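# Hang the power strip on two wall screws

## Task

Put the power strip onto the two screws through its keyhole slots so that it stays up level with nothing holding it, oriented so the narrow part of each keyhole slot is uppermost.

## Robot and tools

Robot: two arms, left_arm and right_arm, each ending in a two-finger parallel gripper with a wrist camera. Bases, in the scene frame: left_arm near (-0.011, +0.349, +0.004) m, right_arm near (+0.030, -0.235, +0.025) m, both facing +x. A camera stand is fixed to the floor behind the arms. Cameras: cam_head_left, cam_head_right, cam_high, cam_low, cam_left_wrist, cam_right_wrist, all 896x504 pixels.

Frame: all poses, targets and offsets use the scene frame. Its origin is at table-top height, halfway between the two nominal bases; +x points out over the table, +y toward the left_arm side, +z up. Arm names do not match image left and right. Positions are in metres, orientations as quaternions w,x,y,z. The fingers of a gripper point along its own +z and move apart along its own y. end_effector_position is the midpoint between the finger pads, roughly 1 cm short of the tips. Reported poses may be off by a few centimetres, more when reaching far.

execute_actions(actions, cameras): actions is a list of actions; each action is a list of up to 15 rows, one per 1/30 s step, and a short action repeats its final row. Every row has 14 numbers in [-1, 1]: dx, dy, dz, rx, ry, rz, opening for left_arm, followed by the same seven for right_arm, even if one arm stays still. The first six of each arm are an offset from that arm's Hand target as it stood when the action began (every row counts from there, not from the row before), along scene axes; 1.0 equals 0.6 m for dx, dy, dz and 180 degrees for the rotation vector rx, ry, rz, which turns the gripper about its own position. Sending the same offset twice moves twice. Opening is absolute, not an offset: +1 fully open (0.094 m), -1 closed. Six zeros re-command the current Hand target; a 0 in the opening slot means half open, so to leave a gripper alone repeat its present opening. An empty actions list returns state and all camera images; cameras picks which images to show (["all"], [] or names).

move(target, speed, blend, opening_speed, grip_force, blocking, cameras): target is one 14-number row in the same layout and scale, or a list of up to 15 such rows; every row is an offset from the Hand targets at the start of the move, never from the previous row. The gripper follows a straight path without avoiding obstacles or the other arm. speed: m/s, 0.002 to 2.9, default 0.25 (turning up to twice that in rad/s); one value or one per row. blend: corner rounding in metres, 0 (default) stops at each row. opening_speed: how fast openings change, per second on the -1..+1 scale, at least 0.2; use it to close gently. grip_force: newtons per pad, 10 to 50, one value or one per arm; it persists, and lower values close slowly. blocking=false returns early while the move continues. A very long move may end before reaching its targets. The result adds a move: line, e.g. done (within 10 mm and 2 degrees), off_target, moving, held or fault, with limits=paced (pose clipped) or limits=held (steps withheld).

wait(seconds 0 to 10) lets the scene run holding the last commands. stop brakes a running move. zoom_image(camera, region=[x0, y0, x1, y1]) enlarges part of the newest image of that camera; region at most 504 by 504 pixels. read_manual gives licence texts only. finished_scene(scene = current scene number) ends the scene permanently; the strip must already be hanging correctly without any support.

Result lines: end_effector_position and end_effector_quat_wxyz per arm; Hand target (last commanded pose after clipping, the base for the next offsets); Tool commands; grip_measured (opening on the command scale, reading up to about 2.5 mm wide when empty and a few mm narrower than a squeezed part); grip_effort_nm (gripper motor effort, negative = closing, not a pad force); Joint positions (last number = opening in metres); joint torques (include the arm's own weight, noisy); Joint velocities, or "within noise"; motor temperatures.

Controller behaviour: each step, the commanded orientation is limited to 40 degrees from the measured one, so big rotations take several steps. Grippers often stop a bit short of the Hand target, or up to a few cm off from friction and weight; another command (even zeros) asks again, and a leftover gap can be sent as an offset. Tiny moves may not start. An arm blocked by contact keeps pushing until commanded back past its gripper.

Cautions: do not let the strip fall, drop from height or leave the table; release it only when it is at rest on the screws. Avoid hard contact with the wall, screws or table, and any touching or squeezing between the two arms or their grippers and cameras (the clearance check does not catch gripper-to-gripper contact). Wrist-camera cables touching things count as contact. Keep paths away from an arm's own base. Holding loads, stretched poses or pushing at unreachable targets heats motors: MOTOR HOT appears at 75 °C, at 90 °C that arm folds and idles, at 100 °C it goes limp. Loose objects may occasionally be nudged by outside pushes.

Each tool is called after "Request:" as name([rows], argument=value, ...), one row to a line, values as JSON.

## Session

Request:
execute_actions(actions=[])

Scene clock: 0.00 s.
left_arm: end_effector_position=(+0.3733, +0.1807, +0.0660) grip_measured=+1.000 grip_effort_nm=n/a end_effector_quat_wxyz=(+0.304, +0.067, +0.948, -0.063) | right_arm: end_effector_position=(+0.3619, -0.1337, +0.0616) grip_measured=+1.000 grip_effort_nm=n/a end_effector_quat_wxyz=(+0.378, +0.062, +0.923, +0.027)
Joint positions: left_arm=[-0.453 1.685 0.966 -0.229 -0.111 -0.287 0.094] | right_arm=[0.473 1.456 0.513 0.099 0.31 0.468 0.094]
Joint velocities: within noise
Joint torques (N m): no reading
Motor temperatures (°C): left_arm=[27 29 33 41 30 29 30] | right_arm=[30 30 33 38 26 26 24]
Heat: left arm: 41 °C; right arm: 38 °C.
Hand target: left_arm +0.3778, +0.1791, +0.0753; +0.316, +0.065, +0.944, -0.067 | right_arm +0.3644, -0.1336, +0.0660; +0.384, +0.063, +0.921, +0.027
Tool commands: left_gripper/opening=+1.0 right_gripper/opening=+1.0

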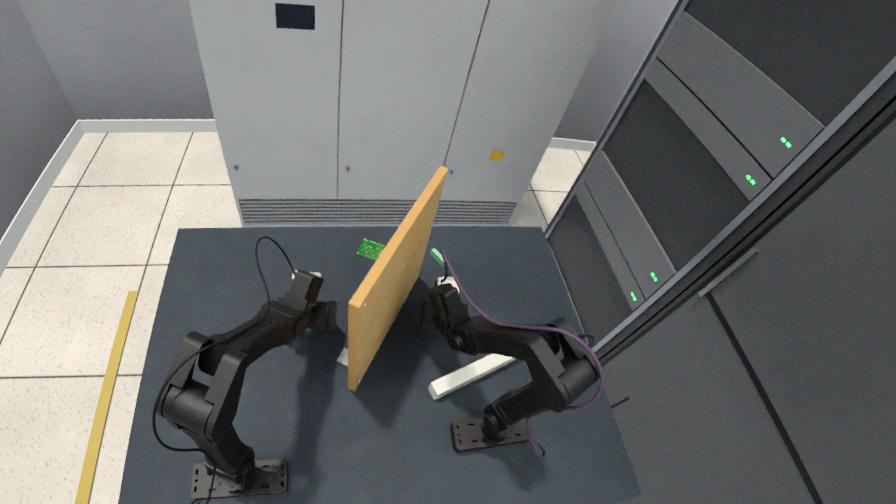

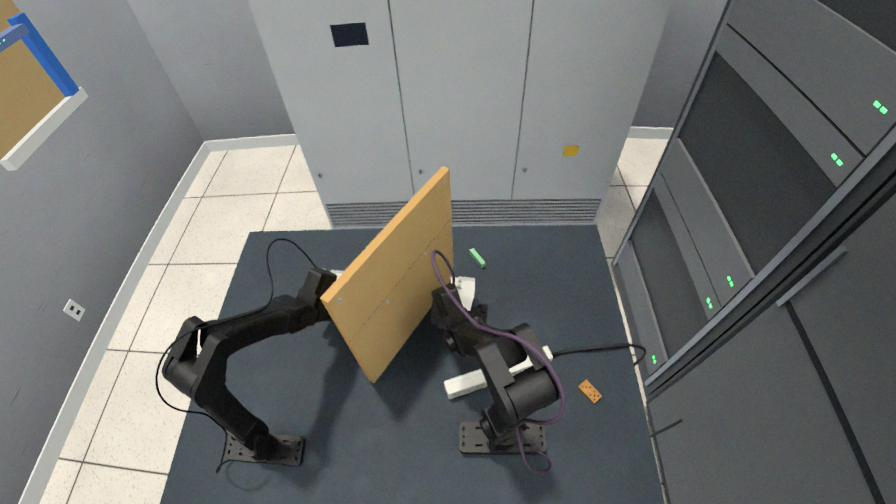

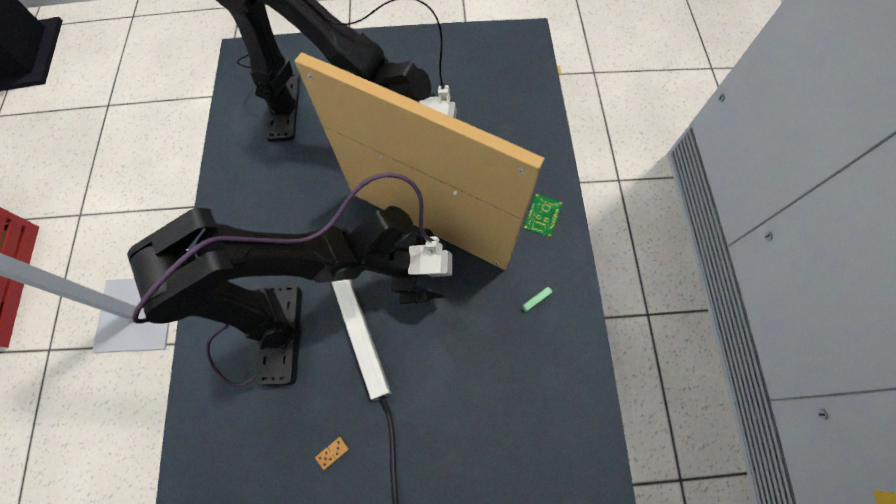

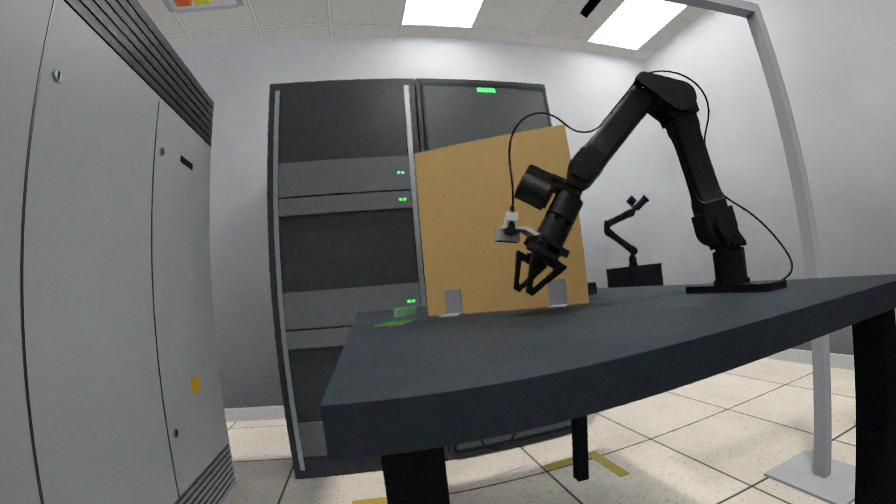

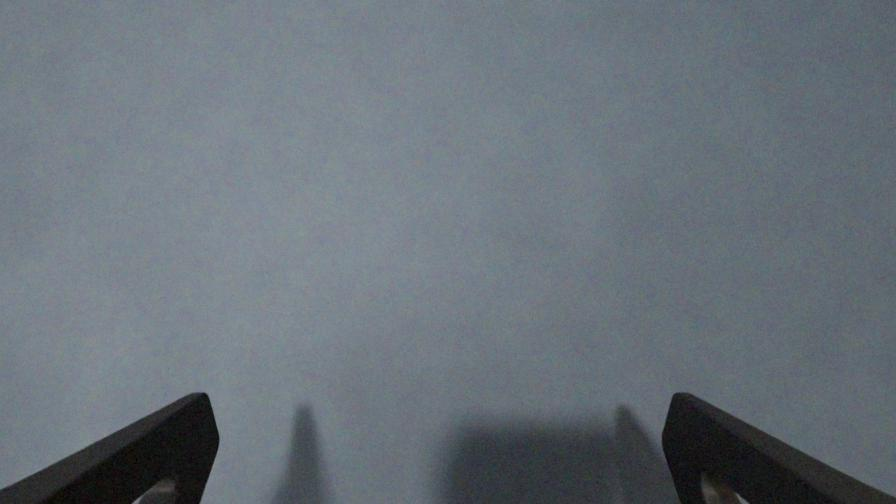

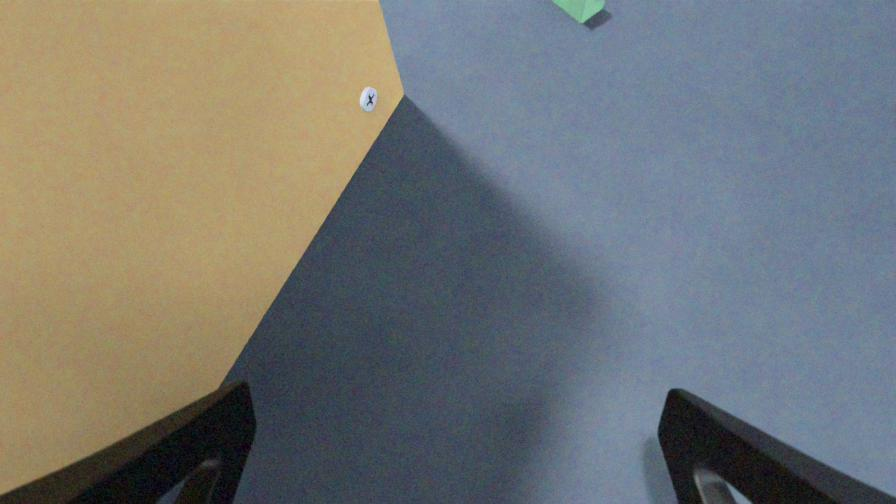

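Request:
zoom_image(camera="cam_high", region=[280, 40, 580, 300])

Request:
zoom_image(camera="cam_head_right", region=[310, 150, 490, 400])

Request:
zoom_image(camera="cam_high", region=[300, 260, 460, 480])

Request:
zoom_image(camera="cam_head_right", region=[420, 320, 660, 460])

Request:
zoom_image(camera="cam_head_left", region=[330, 150, 560, 430])

Scaled by 1.680 from the camera's 896x504 image, which has a finer 1280x720 frame.

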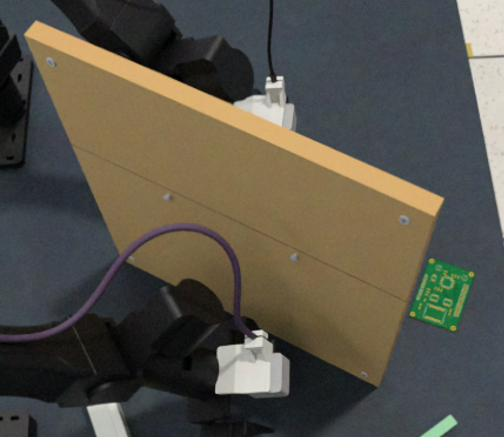

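Scaled by 2.016 from the camera's 896x504 image, which has a finer 1280x720 frame.

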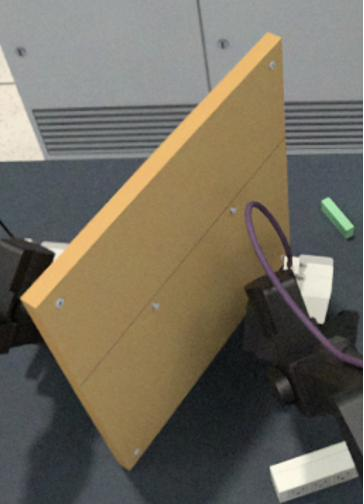

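Scaled by 2.291 from the camera's 896x504 image, which has a finer 1280x720 frame.

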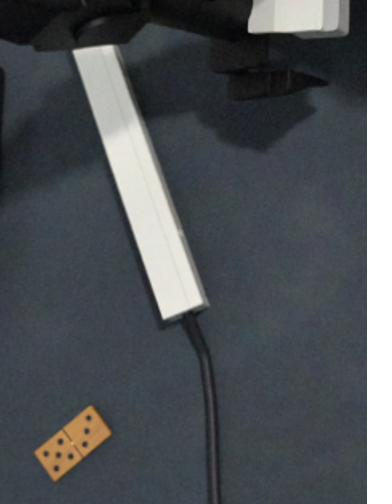

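Scaled by 2.100 from the camera's 896x504 image, which has a finer 1280x720 frame.

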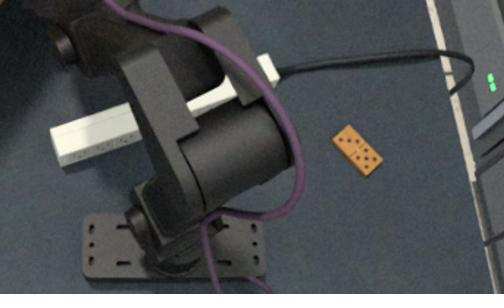

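Scaled by 1.800 from the camera's 896x504 image, which has a finer 1280x720 frame.

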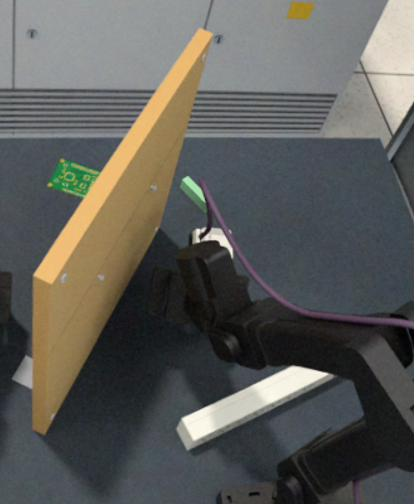

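Request:
zoom_image(camera="cam_high", region=[320, 270, 400, 405])

Request:
zoom_image(camera="cam_head_right", region=[440, 340, 560, 410])

Request:
zoom_image(camera="cam_head_left", region=[420, 330, 560, 410])

Request:
zoom_image(camera="cam_right_wrist", region=[300, 50, 440, 150])

Request:
zoom_image(camera="cam_high", region=[360, 130, 480, 230])

Scaled by 3.733 from the camera's 896x504 image, which has a finer 1280x720 frame.

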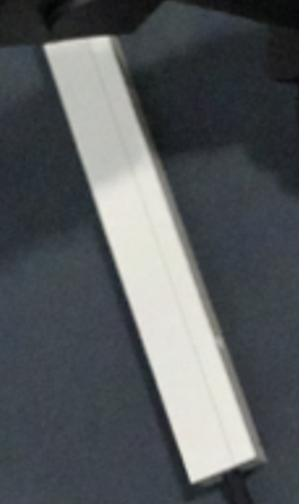

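Scaled by 4.200 from the camera's 896x504 image, which has a finer 1280x720 frame.

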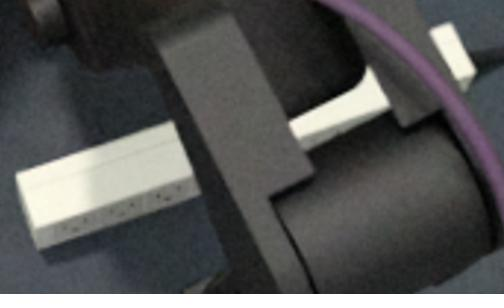

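Scaled by 3.600 from the camera's 896x504 image, which has a finer 1280x720 frame.

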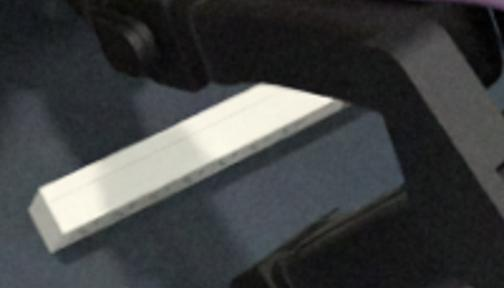

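Scaled by 3.600 from the camera's 896x504 image, which has a finer 1280x720 frame.

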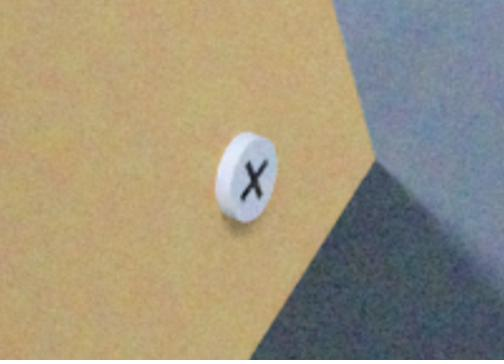

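Scaled by 4.200 from the camera's 896x504 image, which has a finer 1280x720 frame.

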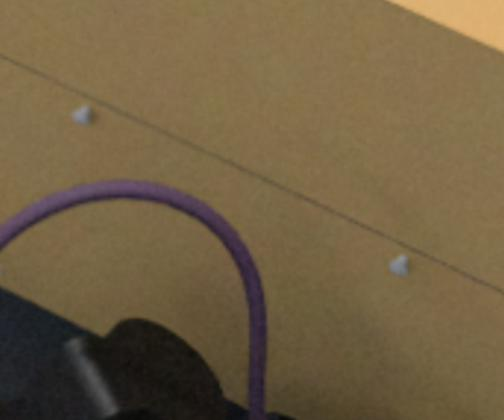

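Request:
move([
  [0,0,0,0,0,0,1, 0,-0.04,0.1,0,0.1,0,1],
  [0,0,0,0,0,0,1, -0.0073,-0.144,0.09,-0.0142,0.3063,0.0431,1],
], blend=[0.03, 0], speed=0.3, cameras=["cam_right_wrist", "cam_head_right", "cam_high", "cam_head_left"])

Scene clock: 33.53 s.
left_arm: end_effector_position=(+0.3733, +0.1807, +0.0660) grip_measured=+1.000 grip_effort_nm=0.00 end_effector_quat_wxyz=(+0.304, +0.067, +0.948, -0.063) | right_arm: end_effector_position=(+0.3572, -0.2204, +0.1186) grip_measured=+1.000 grip_effort_nm=0.00 end_effector_quat_wxyz=(-0.084, +0.002, +0.996, -0.003)
Joint positions: left_arm=[-0.453 1.685 0.966 -0.229 -0.111 -0.287 0.094] | right_arm=[0.061 1.953 1.622 -1.408 -0.002 0.045 0.094]
Joint torques (N m): left_arm=[-0.03 -7.35 7.5 1.36 -0.13 0.03] | right_arm=[-0.09 -8.31 7.53 0.04 -0.06 -0.03]
Motor temperatures (°C): left_arm=[27 30 39 42 29 29 29] | right_arm=[30 31 36 39 26 25 24]
Heat: left arm: 42 °C; right arm: 39 °C.
Hand target: left_arm +0.3778, +0.1791, +0.0753; +0.316, +0.065, +0.944, -0.067 | right_arm +0.3600, -0.2199, +0.1200; -0.087, +0.000, +0.996, +0.000
Off the commanded pose: left_arm 0.010 m, 1 deg | right_arm 0.003 m, 0 deg.
move: done
camera_calibration:
cam_right_wrist: T_world_to_cam=[[0.00791982, -0.999755, -0.0206891, -0.215848], [-0.829012, -0.018134, 0.558937, 0.261901], [-0.559175, 0.0127248, -0.828952, 0.390874], [0, 0, 0, 1]] pos_world=[0.437395, -0.216019, 0.173164]
Images, in order (width x height): cam_head_left 896x504, cam_head_right 896x504, cam_high 896x504, cam_right_wrist 896x504.

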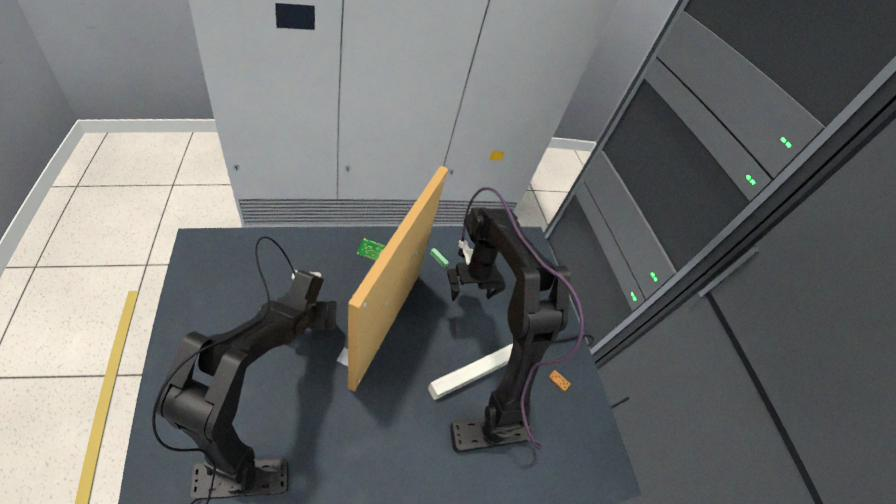

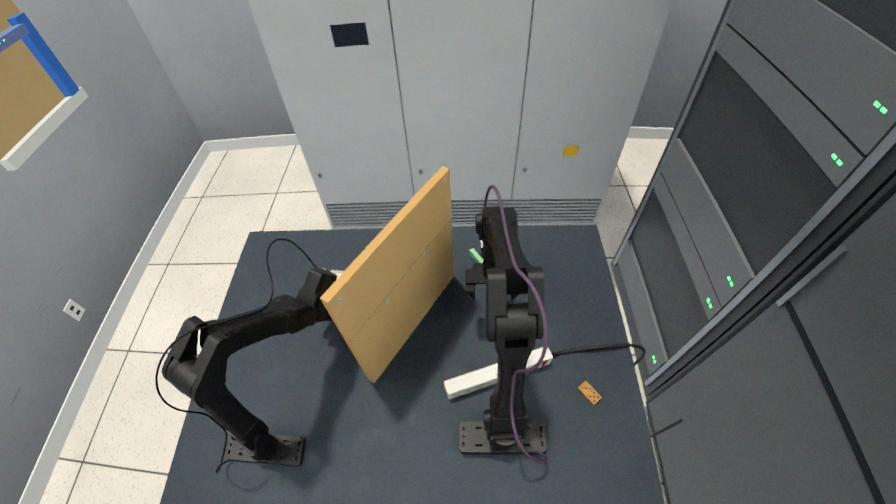

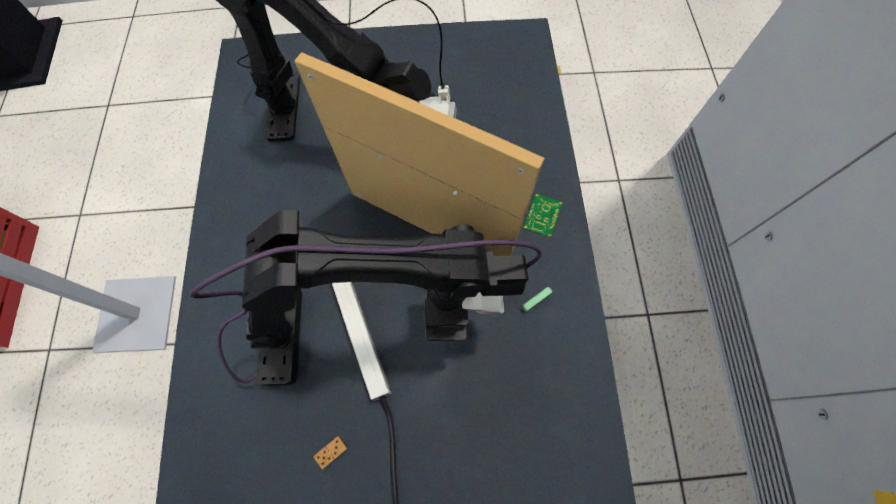

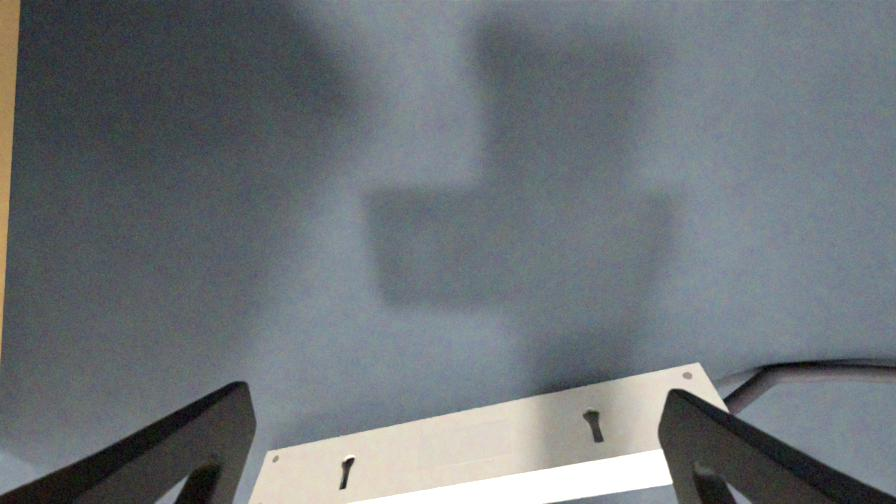

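Request:
zoom_image(camera="cam_right_wrist", region=[240, 350, 500, 504])

Request:
zoom_image(camera="cam_right_wrist", region=[480, 350, 740, 504])

Request:
zoom_image(camera="cam_head_right", region=[436, 330, 656, 420])

Request:
zoom_image(camera="cam_head_left", region=[420, 320, 600, 420])

Scaled by 1.938 from the camera's 896x504 image, which has a finer 1280x720 frame.

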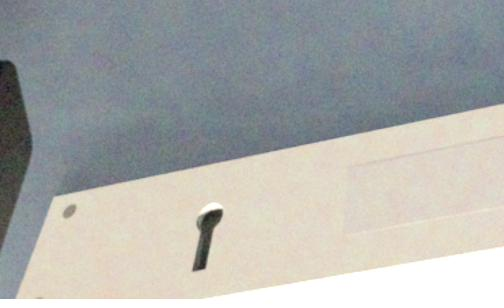

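Scaled by 1.938 from the camera's 896x504 image, which has a finer 1280x720 frame.

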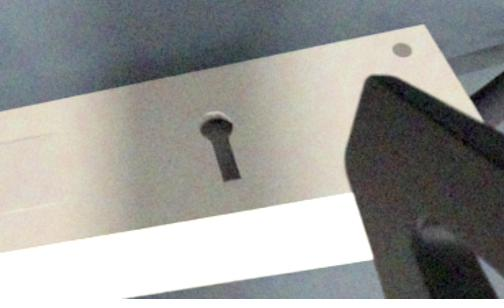

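Scaled by 2.291 from the camera's 896x504 image, which has a finer 1280x720 frame.

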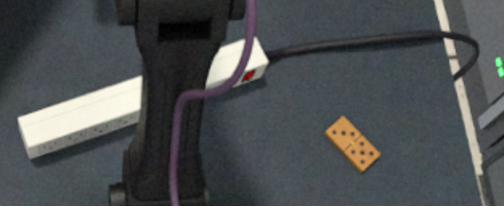

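Scaled by 2.800 from the camera's 896x504 image, which has a finer 1280x720 frame.

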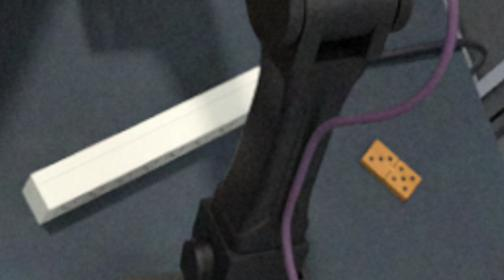

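Request:
zoom_image(camera="cam_head_left", region=[420, 200, 560, 320])

Request:
zoom_image(camera="cam_head_right", region=[440, 180, 580, 320])

Request:
zoom_image(camera="cam_high", region=[400, 200, 560, 360])

Scaled by 3.600 from the camera's 896x504 image, which has a finer 1280x720 frame.

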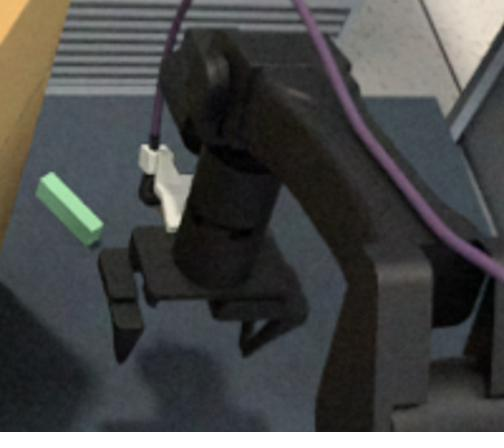

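Scaled by 3.600 from the camera's 896x504 image, which has a finer 1280x720 frame.

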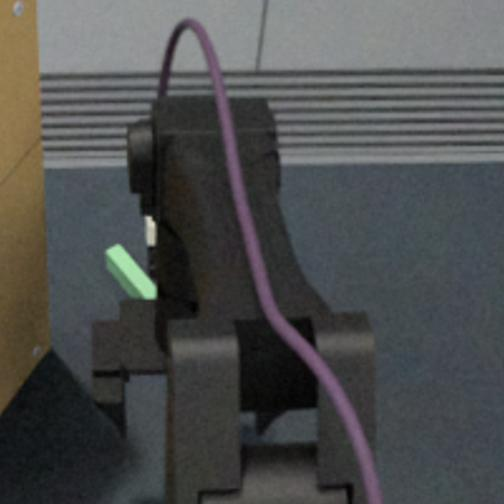

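Scaled by 3.150 from the camera's 896x504 image, which has a finer 1280x720 frame.

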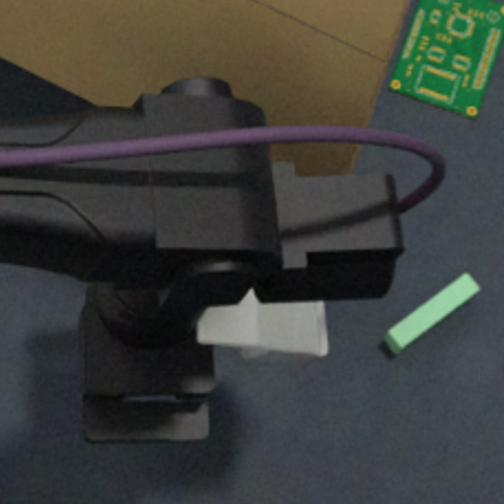

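Request:
zoom_image(camera="cam_right_wrist", region=[180, 350, 300, 504])

Request:
zoom_image(camera="cam_right_wrist", region=[620, 350, 740, 504])

Scaled by 3.273 from the camera's 896x504 image, which has a finer 1280x720 frame.

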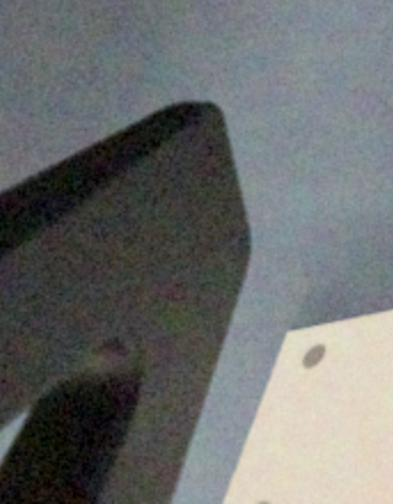

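Scaled by 3.273 from the camera's 896x504 image, which has a finer 1280x720 frame.

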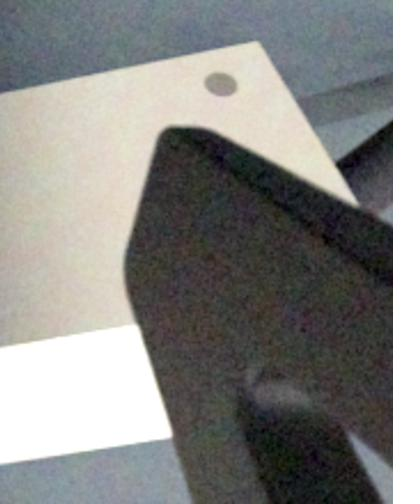

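Request:
move(target=[0,0,0,0,0,0,1, -0.2817,-0.0035,-0.0333,-0.0332,-0.0488,-0.3799,1], speed=0.3, cameras=["cam_right_wrist", "cam_head_right", "cam_high", "cam_head_left"])

Scene clock: 81.87 s.
left_arm: end_effector_position=(+0.3733, +0.1807, +0.0660) grip_measured=+1.000 grip_effort_nm=0.00 end_effector_quat_wxyz=(+0.304, +0.067, +0.948, -0.063) | right_arm: end_effector_position=(+0.1926, -0.2200, +0.1009) grip_measured=+1.000 grip_effort_nm=0.00 end_effector_quat_wxyz=(-0.007, +0.563, +0.827, +0.004)
Joint positions: left_arm=[-0.453 1.685 0.966 -0.229 -0.111 -0.287 0.094] | right_arm=[0.091 1.162 0.785 -1.2 -0.016 1.266 0.094]
Joint torques (N m): left_arm=[-0.03 -7.36 7.49 1.36 -0.13 0.04] | right_arm=[0.73 -3.51 4.57 0.53 0.15 0.11]
Heat: left arm: 41 °C; right arm: 36 °C.
Hand target: left_arm +0.3778, +0.1791, +0.0753; +0.316, +0.065, +0.944, -0.067 | right_arm +0.1909, -0.2220, +0.0999; +0.000, +0.563, +0.826, +0.000
Off the commanded pose: left_arm 0.010 m, 1 deg | right_arm 0.003 m, 1 deg.
move: done
camera_calibration:
cam_right_wrist: T_world_to_cam=[[-0.924311, -0.380918, -0.0234875, 0.101506], [-0.353725, 0.83197, 0.427439, 0.244147], [-0.143278, 0.403395, -0.903739, 0.29755], [0, 0, 0, 1]] pos_world=[0.222817, -0.284487, 0.166933]
Images, in order (width x height): cam_head_left 896x504, cam_head_right 896x504, cam_high 896x504, cam_right_wrist 896x504.

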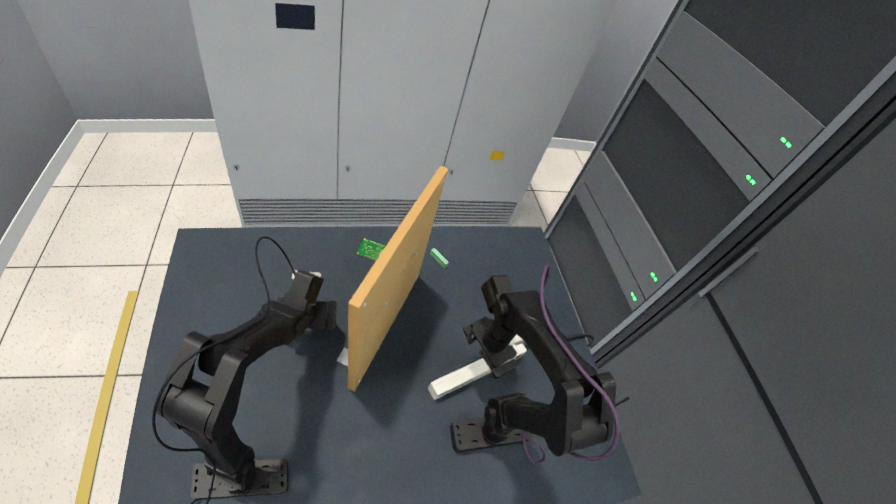

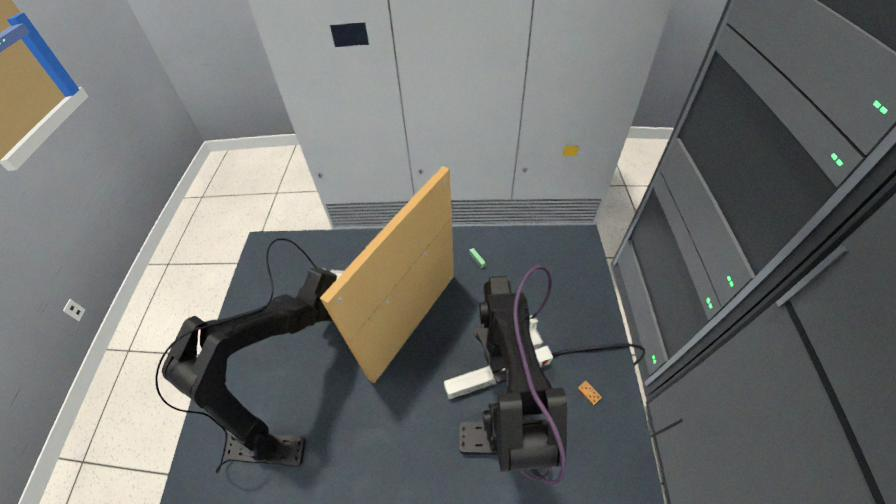

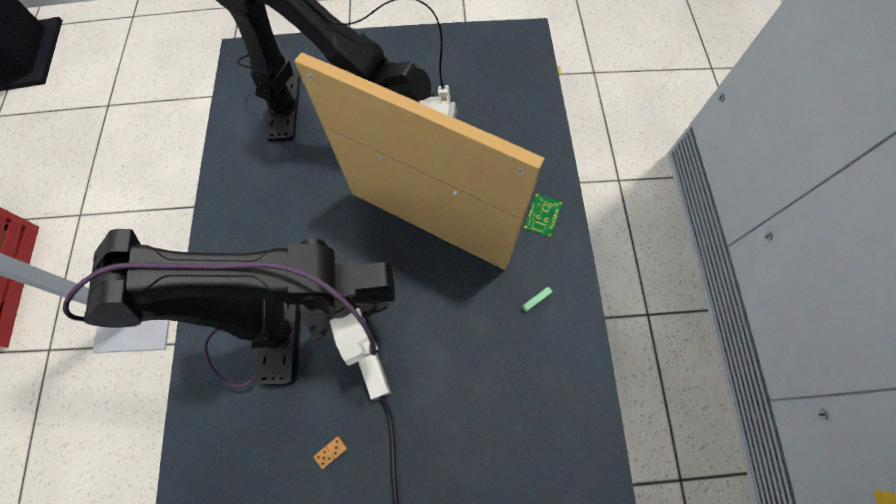

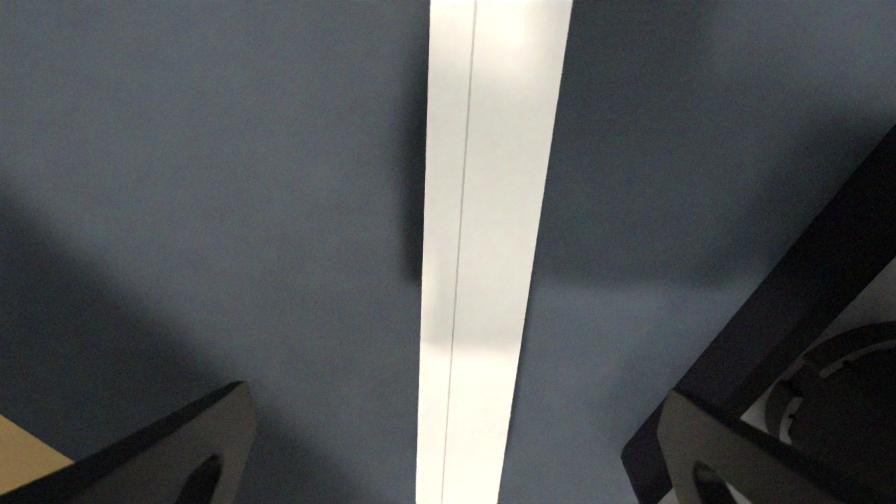

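Request:
move([
  [0,0,0,0,0,0,1, 0.0025,0.0008,-0.0965,0,0,-0.01,1],
  [0,0,0,0,0,0,1, 0.0025,0.0008,-0.0965,0,0,-0.01,-0.45],
], speed=0.15, opening_speed=0.8, cameras=["cam_right_wrist", "cam_head_right", "cam_high"])

Scene clock: 95.10 s.
left_arm: end_effector_position=(+0.3733, +0.1807, +0.0660) grip_measured=+1.000 grip_effort_nm=0.00 end_effector_quat_wxyz=(+0.304, +0.067, +0.948, -0.063) | right_arm: end_effector_position=(+0.1930, -0.2202, +0.0454) grip_measured=-0.288 grip_effort_nm=-1.03 end_effector_quat_wxyz=(-0.003, +0.577, +0.817, +0.005)
Joint positions: left_arm=[-0.453 1.685 0.966 -0.229 -0.111 -0.287 0.094] | right_arm=[0.093 1.222 0.593 -0.939 -0.012 1.303 0.033]
Joint torques (N m): left_arm=[-0.05 -7.38 7.5 1.36 -0.13 0.04] | right_arm=[0.47 -1.96 4.46 0.7 0.09 0.08]
Heat: left arm: 41 °C; right arm: 35 °C.
Hand target: left_arm +0.3778, +0.1791, +0.0753; +0.316, +0.065, +0.944, -0.067 | right_arm +0.1924, -0.2215, +0.0420; +0.000, +0.576, +0.817, +0.000
Off the commanded pose: left_arm 0.010 m, 1 deg | right_arm 0.004 m, 1 deg.
move: done
camera_calibration:
cam_right_wrist: T_world_to_cam=[[-0.936498, -0.349435, -0.0294558, 0.110065], [-0.32855, 0.84495, 0.422037, 0.266442], [-0.122586, 0.404914, -0.9061, 0.243951], [0, 0, 0, 1]] pos_world=[0.22052, -0.285449, 0.111837]
Images, in order (width x height): cam_head_right 896x504, cam_high 896x504, cam_right_wrist 896x504.

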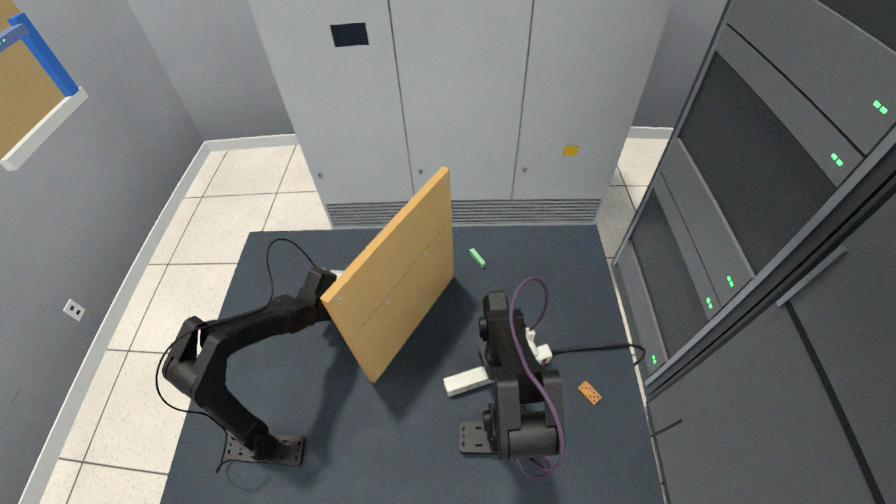

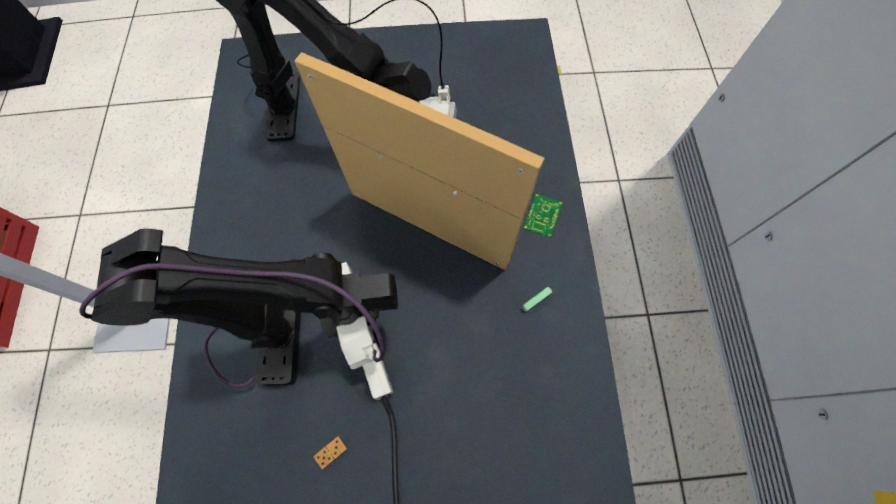

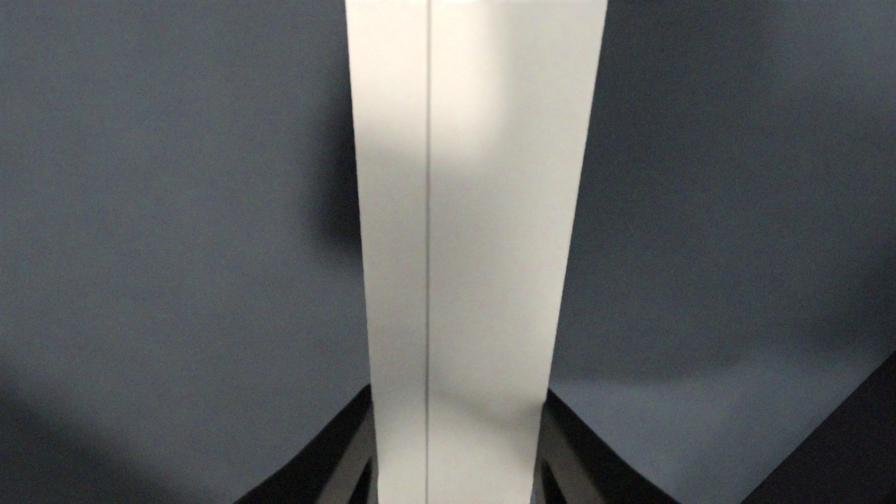

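Request:
move([
  [0,0,0,0,0,0,1, 0,0,0.0833,0,0,0,-0.45],
  [0,0,0,0,0,0,1, 0,0,0.0833,-0.0928,0.2620,0,-0.45],
  [0,0,0,0,0,0,1, 0,0,0.015,-0.0928,0.2620,0,-0.45],
], speed=[0.2, 0.25, 0.12], blend=[0.02, 0.01, 0], cameras=["cam_right_wrist", "cam_head_right", "cam_high", "cam_head_left"])

Scene clock: 100.20 s.
left_arm: end_effector_position=(+0.3733, +0.1807, +0.0660) grip_measured=+1.000 grip_effort_nm=0.00 end_effector_quat_wxyz=(+0.304, +0.067, +0.948, -0.063) | right_arm: end_effector_position=(+0.1968, -0.2201, +0.0471) grip_measured=-0.288 grip_effort_nm=-1.03 end_effector_quat_wxyz=(-0.240, +0.524, +0.748, -0.329)
Joint positions: left_arm=[-0.453 1.685 0.966 -0.229 -0.111 -0.287 0.094] | right_arm=[0.213 2.103 1.194 -1.496 0.101 1.46 0.033]
Joint torques (N m): left_arm=[-0.03 -7.38 7.5 1.36 -0.13 0.04] | right_arm=[0.59 -8.01 3.37 -1.18 0.14 0.16]
Heat: left arm: 41 °C; right arm: 36 °C.
Hand target: left_arm +0.3778, +0.1791, +0.0753; +0.316, +0.065, +0.944, -0.067 | right_arm +0.1924, -0.2215, +0.0511; -0.244, +0.522, +0.741, -0.345
Off the commanded pose: left_arm 0.010 m, 1 deg | right_arm 0.006 m, 2 deg.
move: done
camera_calibration:
cam_right_wrist: T_world_to_cam=[[-0.63722, -0.255145, 0.727222, 0.0399654], [-0.030505, 0.951219, 0.307005, 0.237042], [-0.770078, 0.173446, -0.613919, 0.308624], [0, 0, 0, 1]] pos_world=[0.270363, -0.268812, 0.0876333]
Images, in order (width x height): cam_head_left 896x504, cam_head_right 896x504, cam_high 896x504, cam_right_wrist 896x504.

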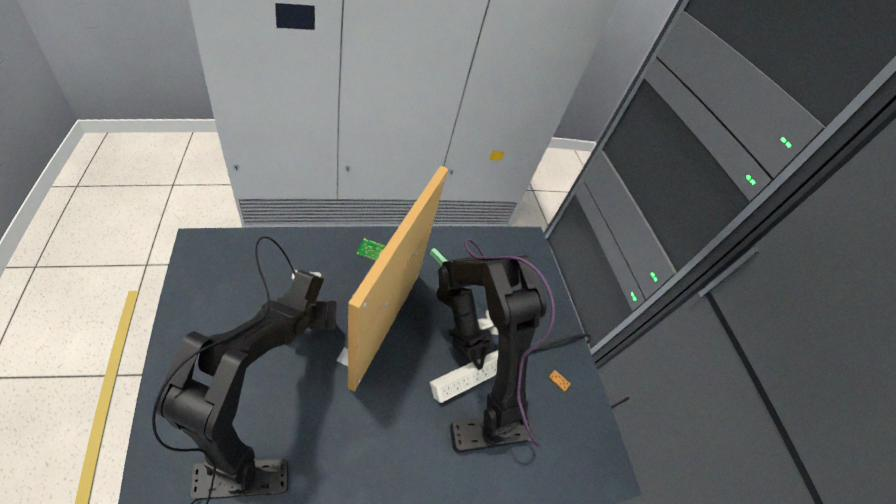

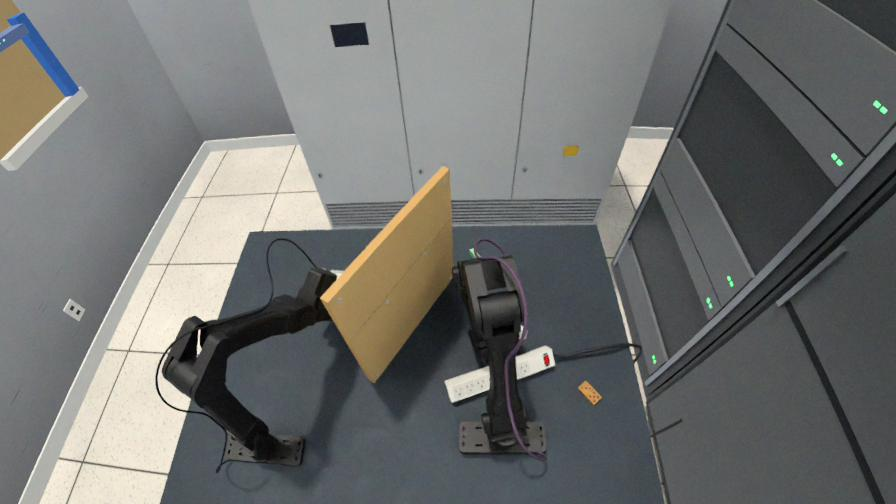

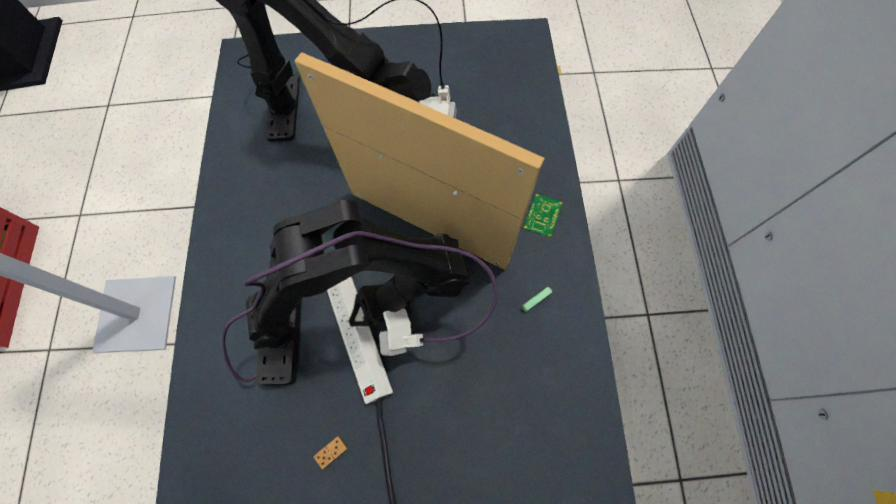

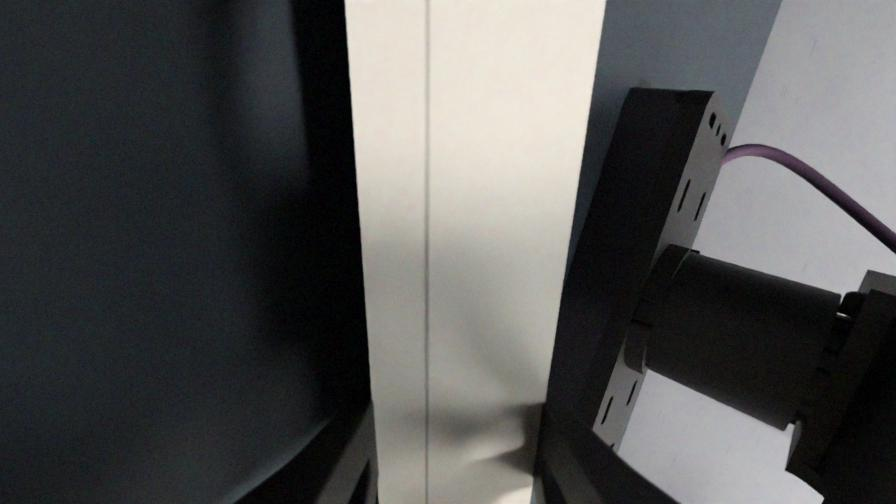

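Request:
zoom_image(camera="cam_high", region=[310, 260, 440, 410])

Request:
zoom_image(camera="cam_head_left", region=[420, 320, 540, 420])

Request:
zoom_image(camera="cam_head_right", region=[436, 330, 576, 420])

Scaled by 3.360 from the camera's 896x504 image, which has a finer 1280x720 frame.

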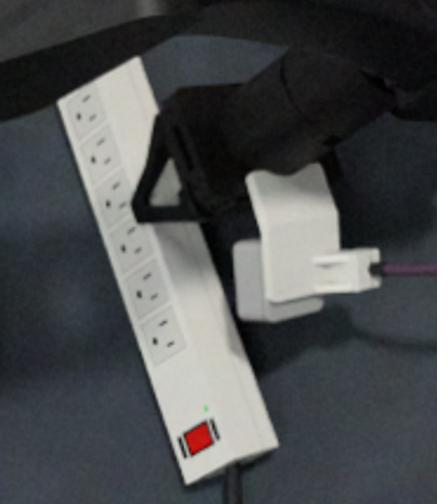

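Scaled by 4.200 from the camera's 896x504 image, which has a finer 1280x720 frame.

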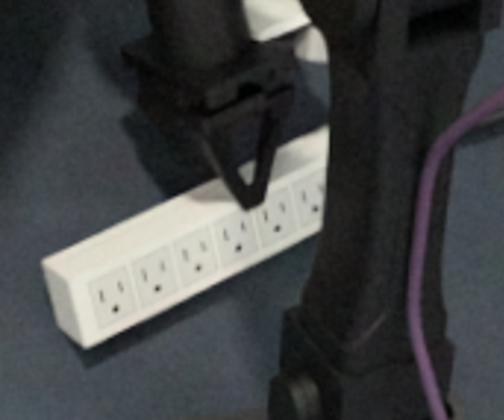

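Scaled by 3.600 from the camera's 896x504 image, which has a finer 1280x720 frame.

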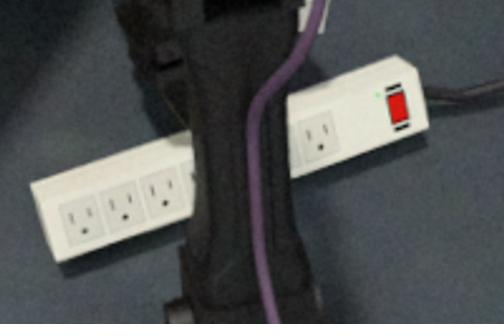

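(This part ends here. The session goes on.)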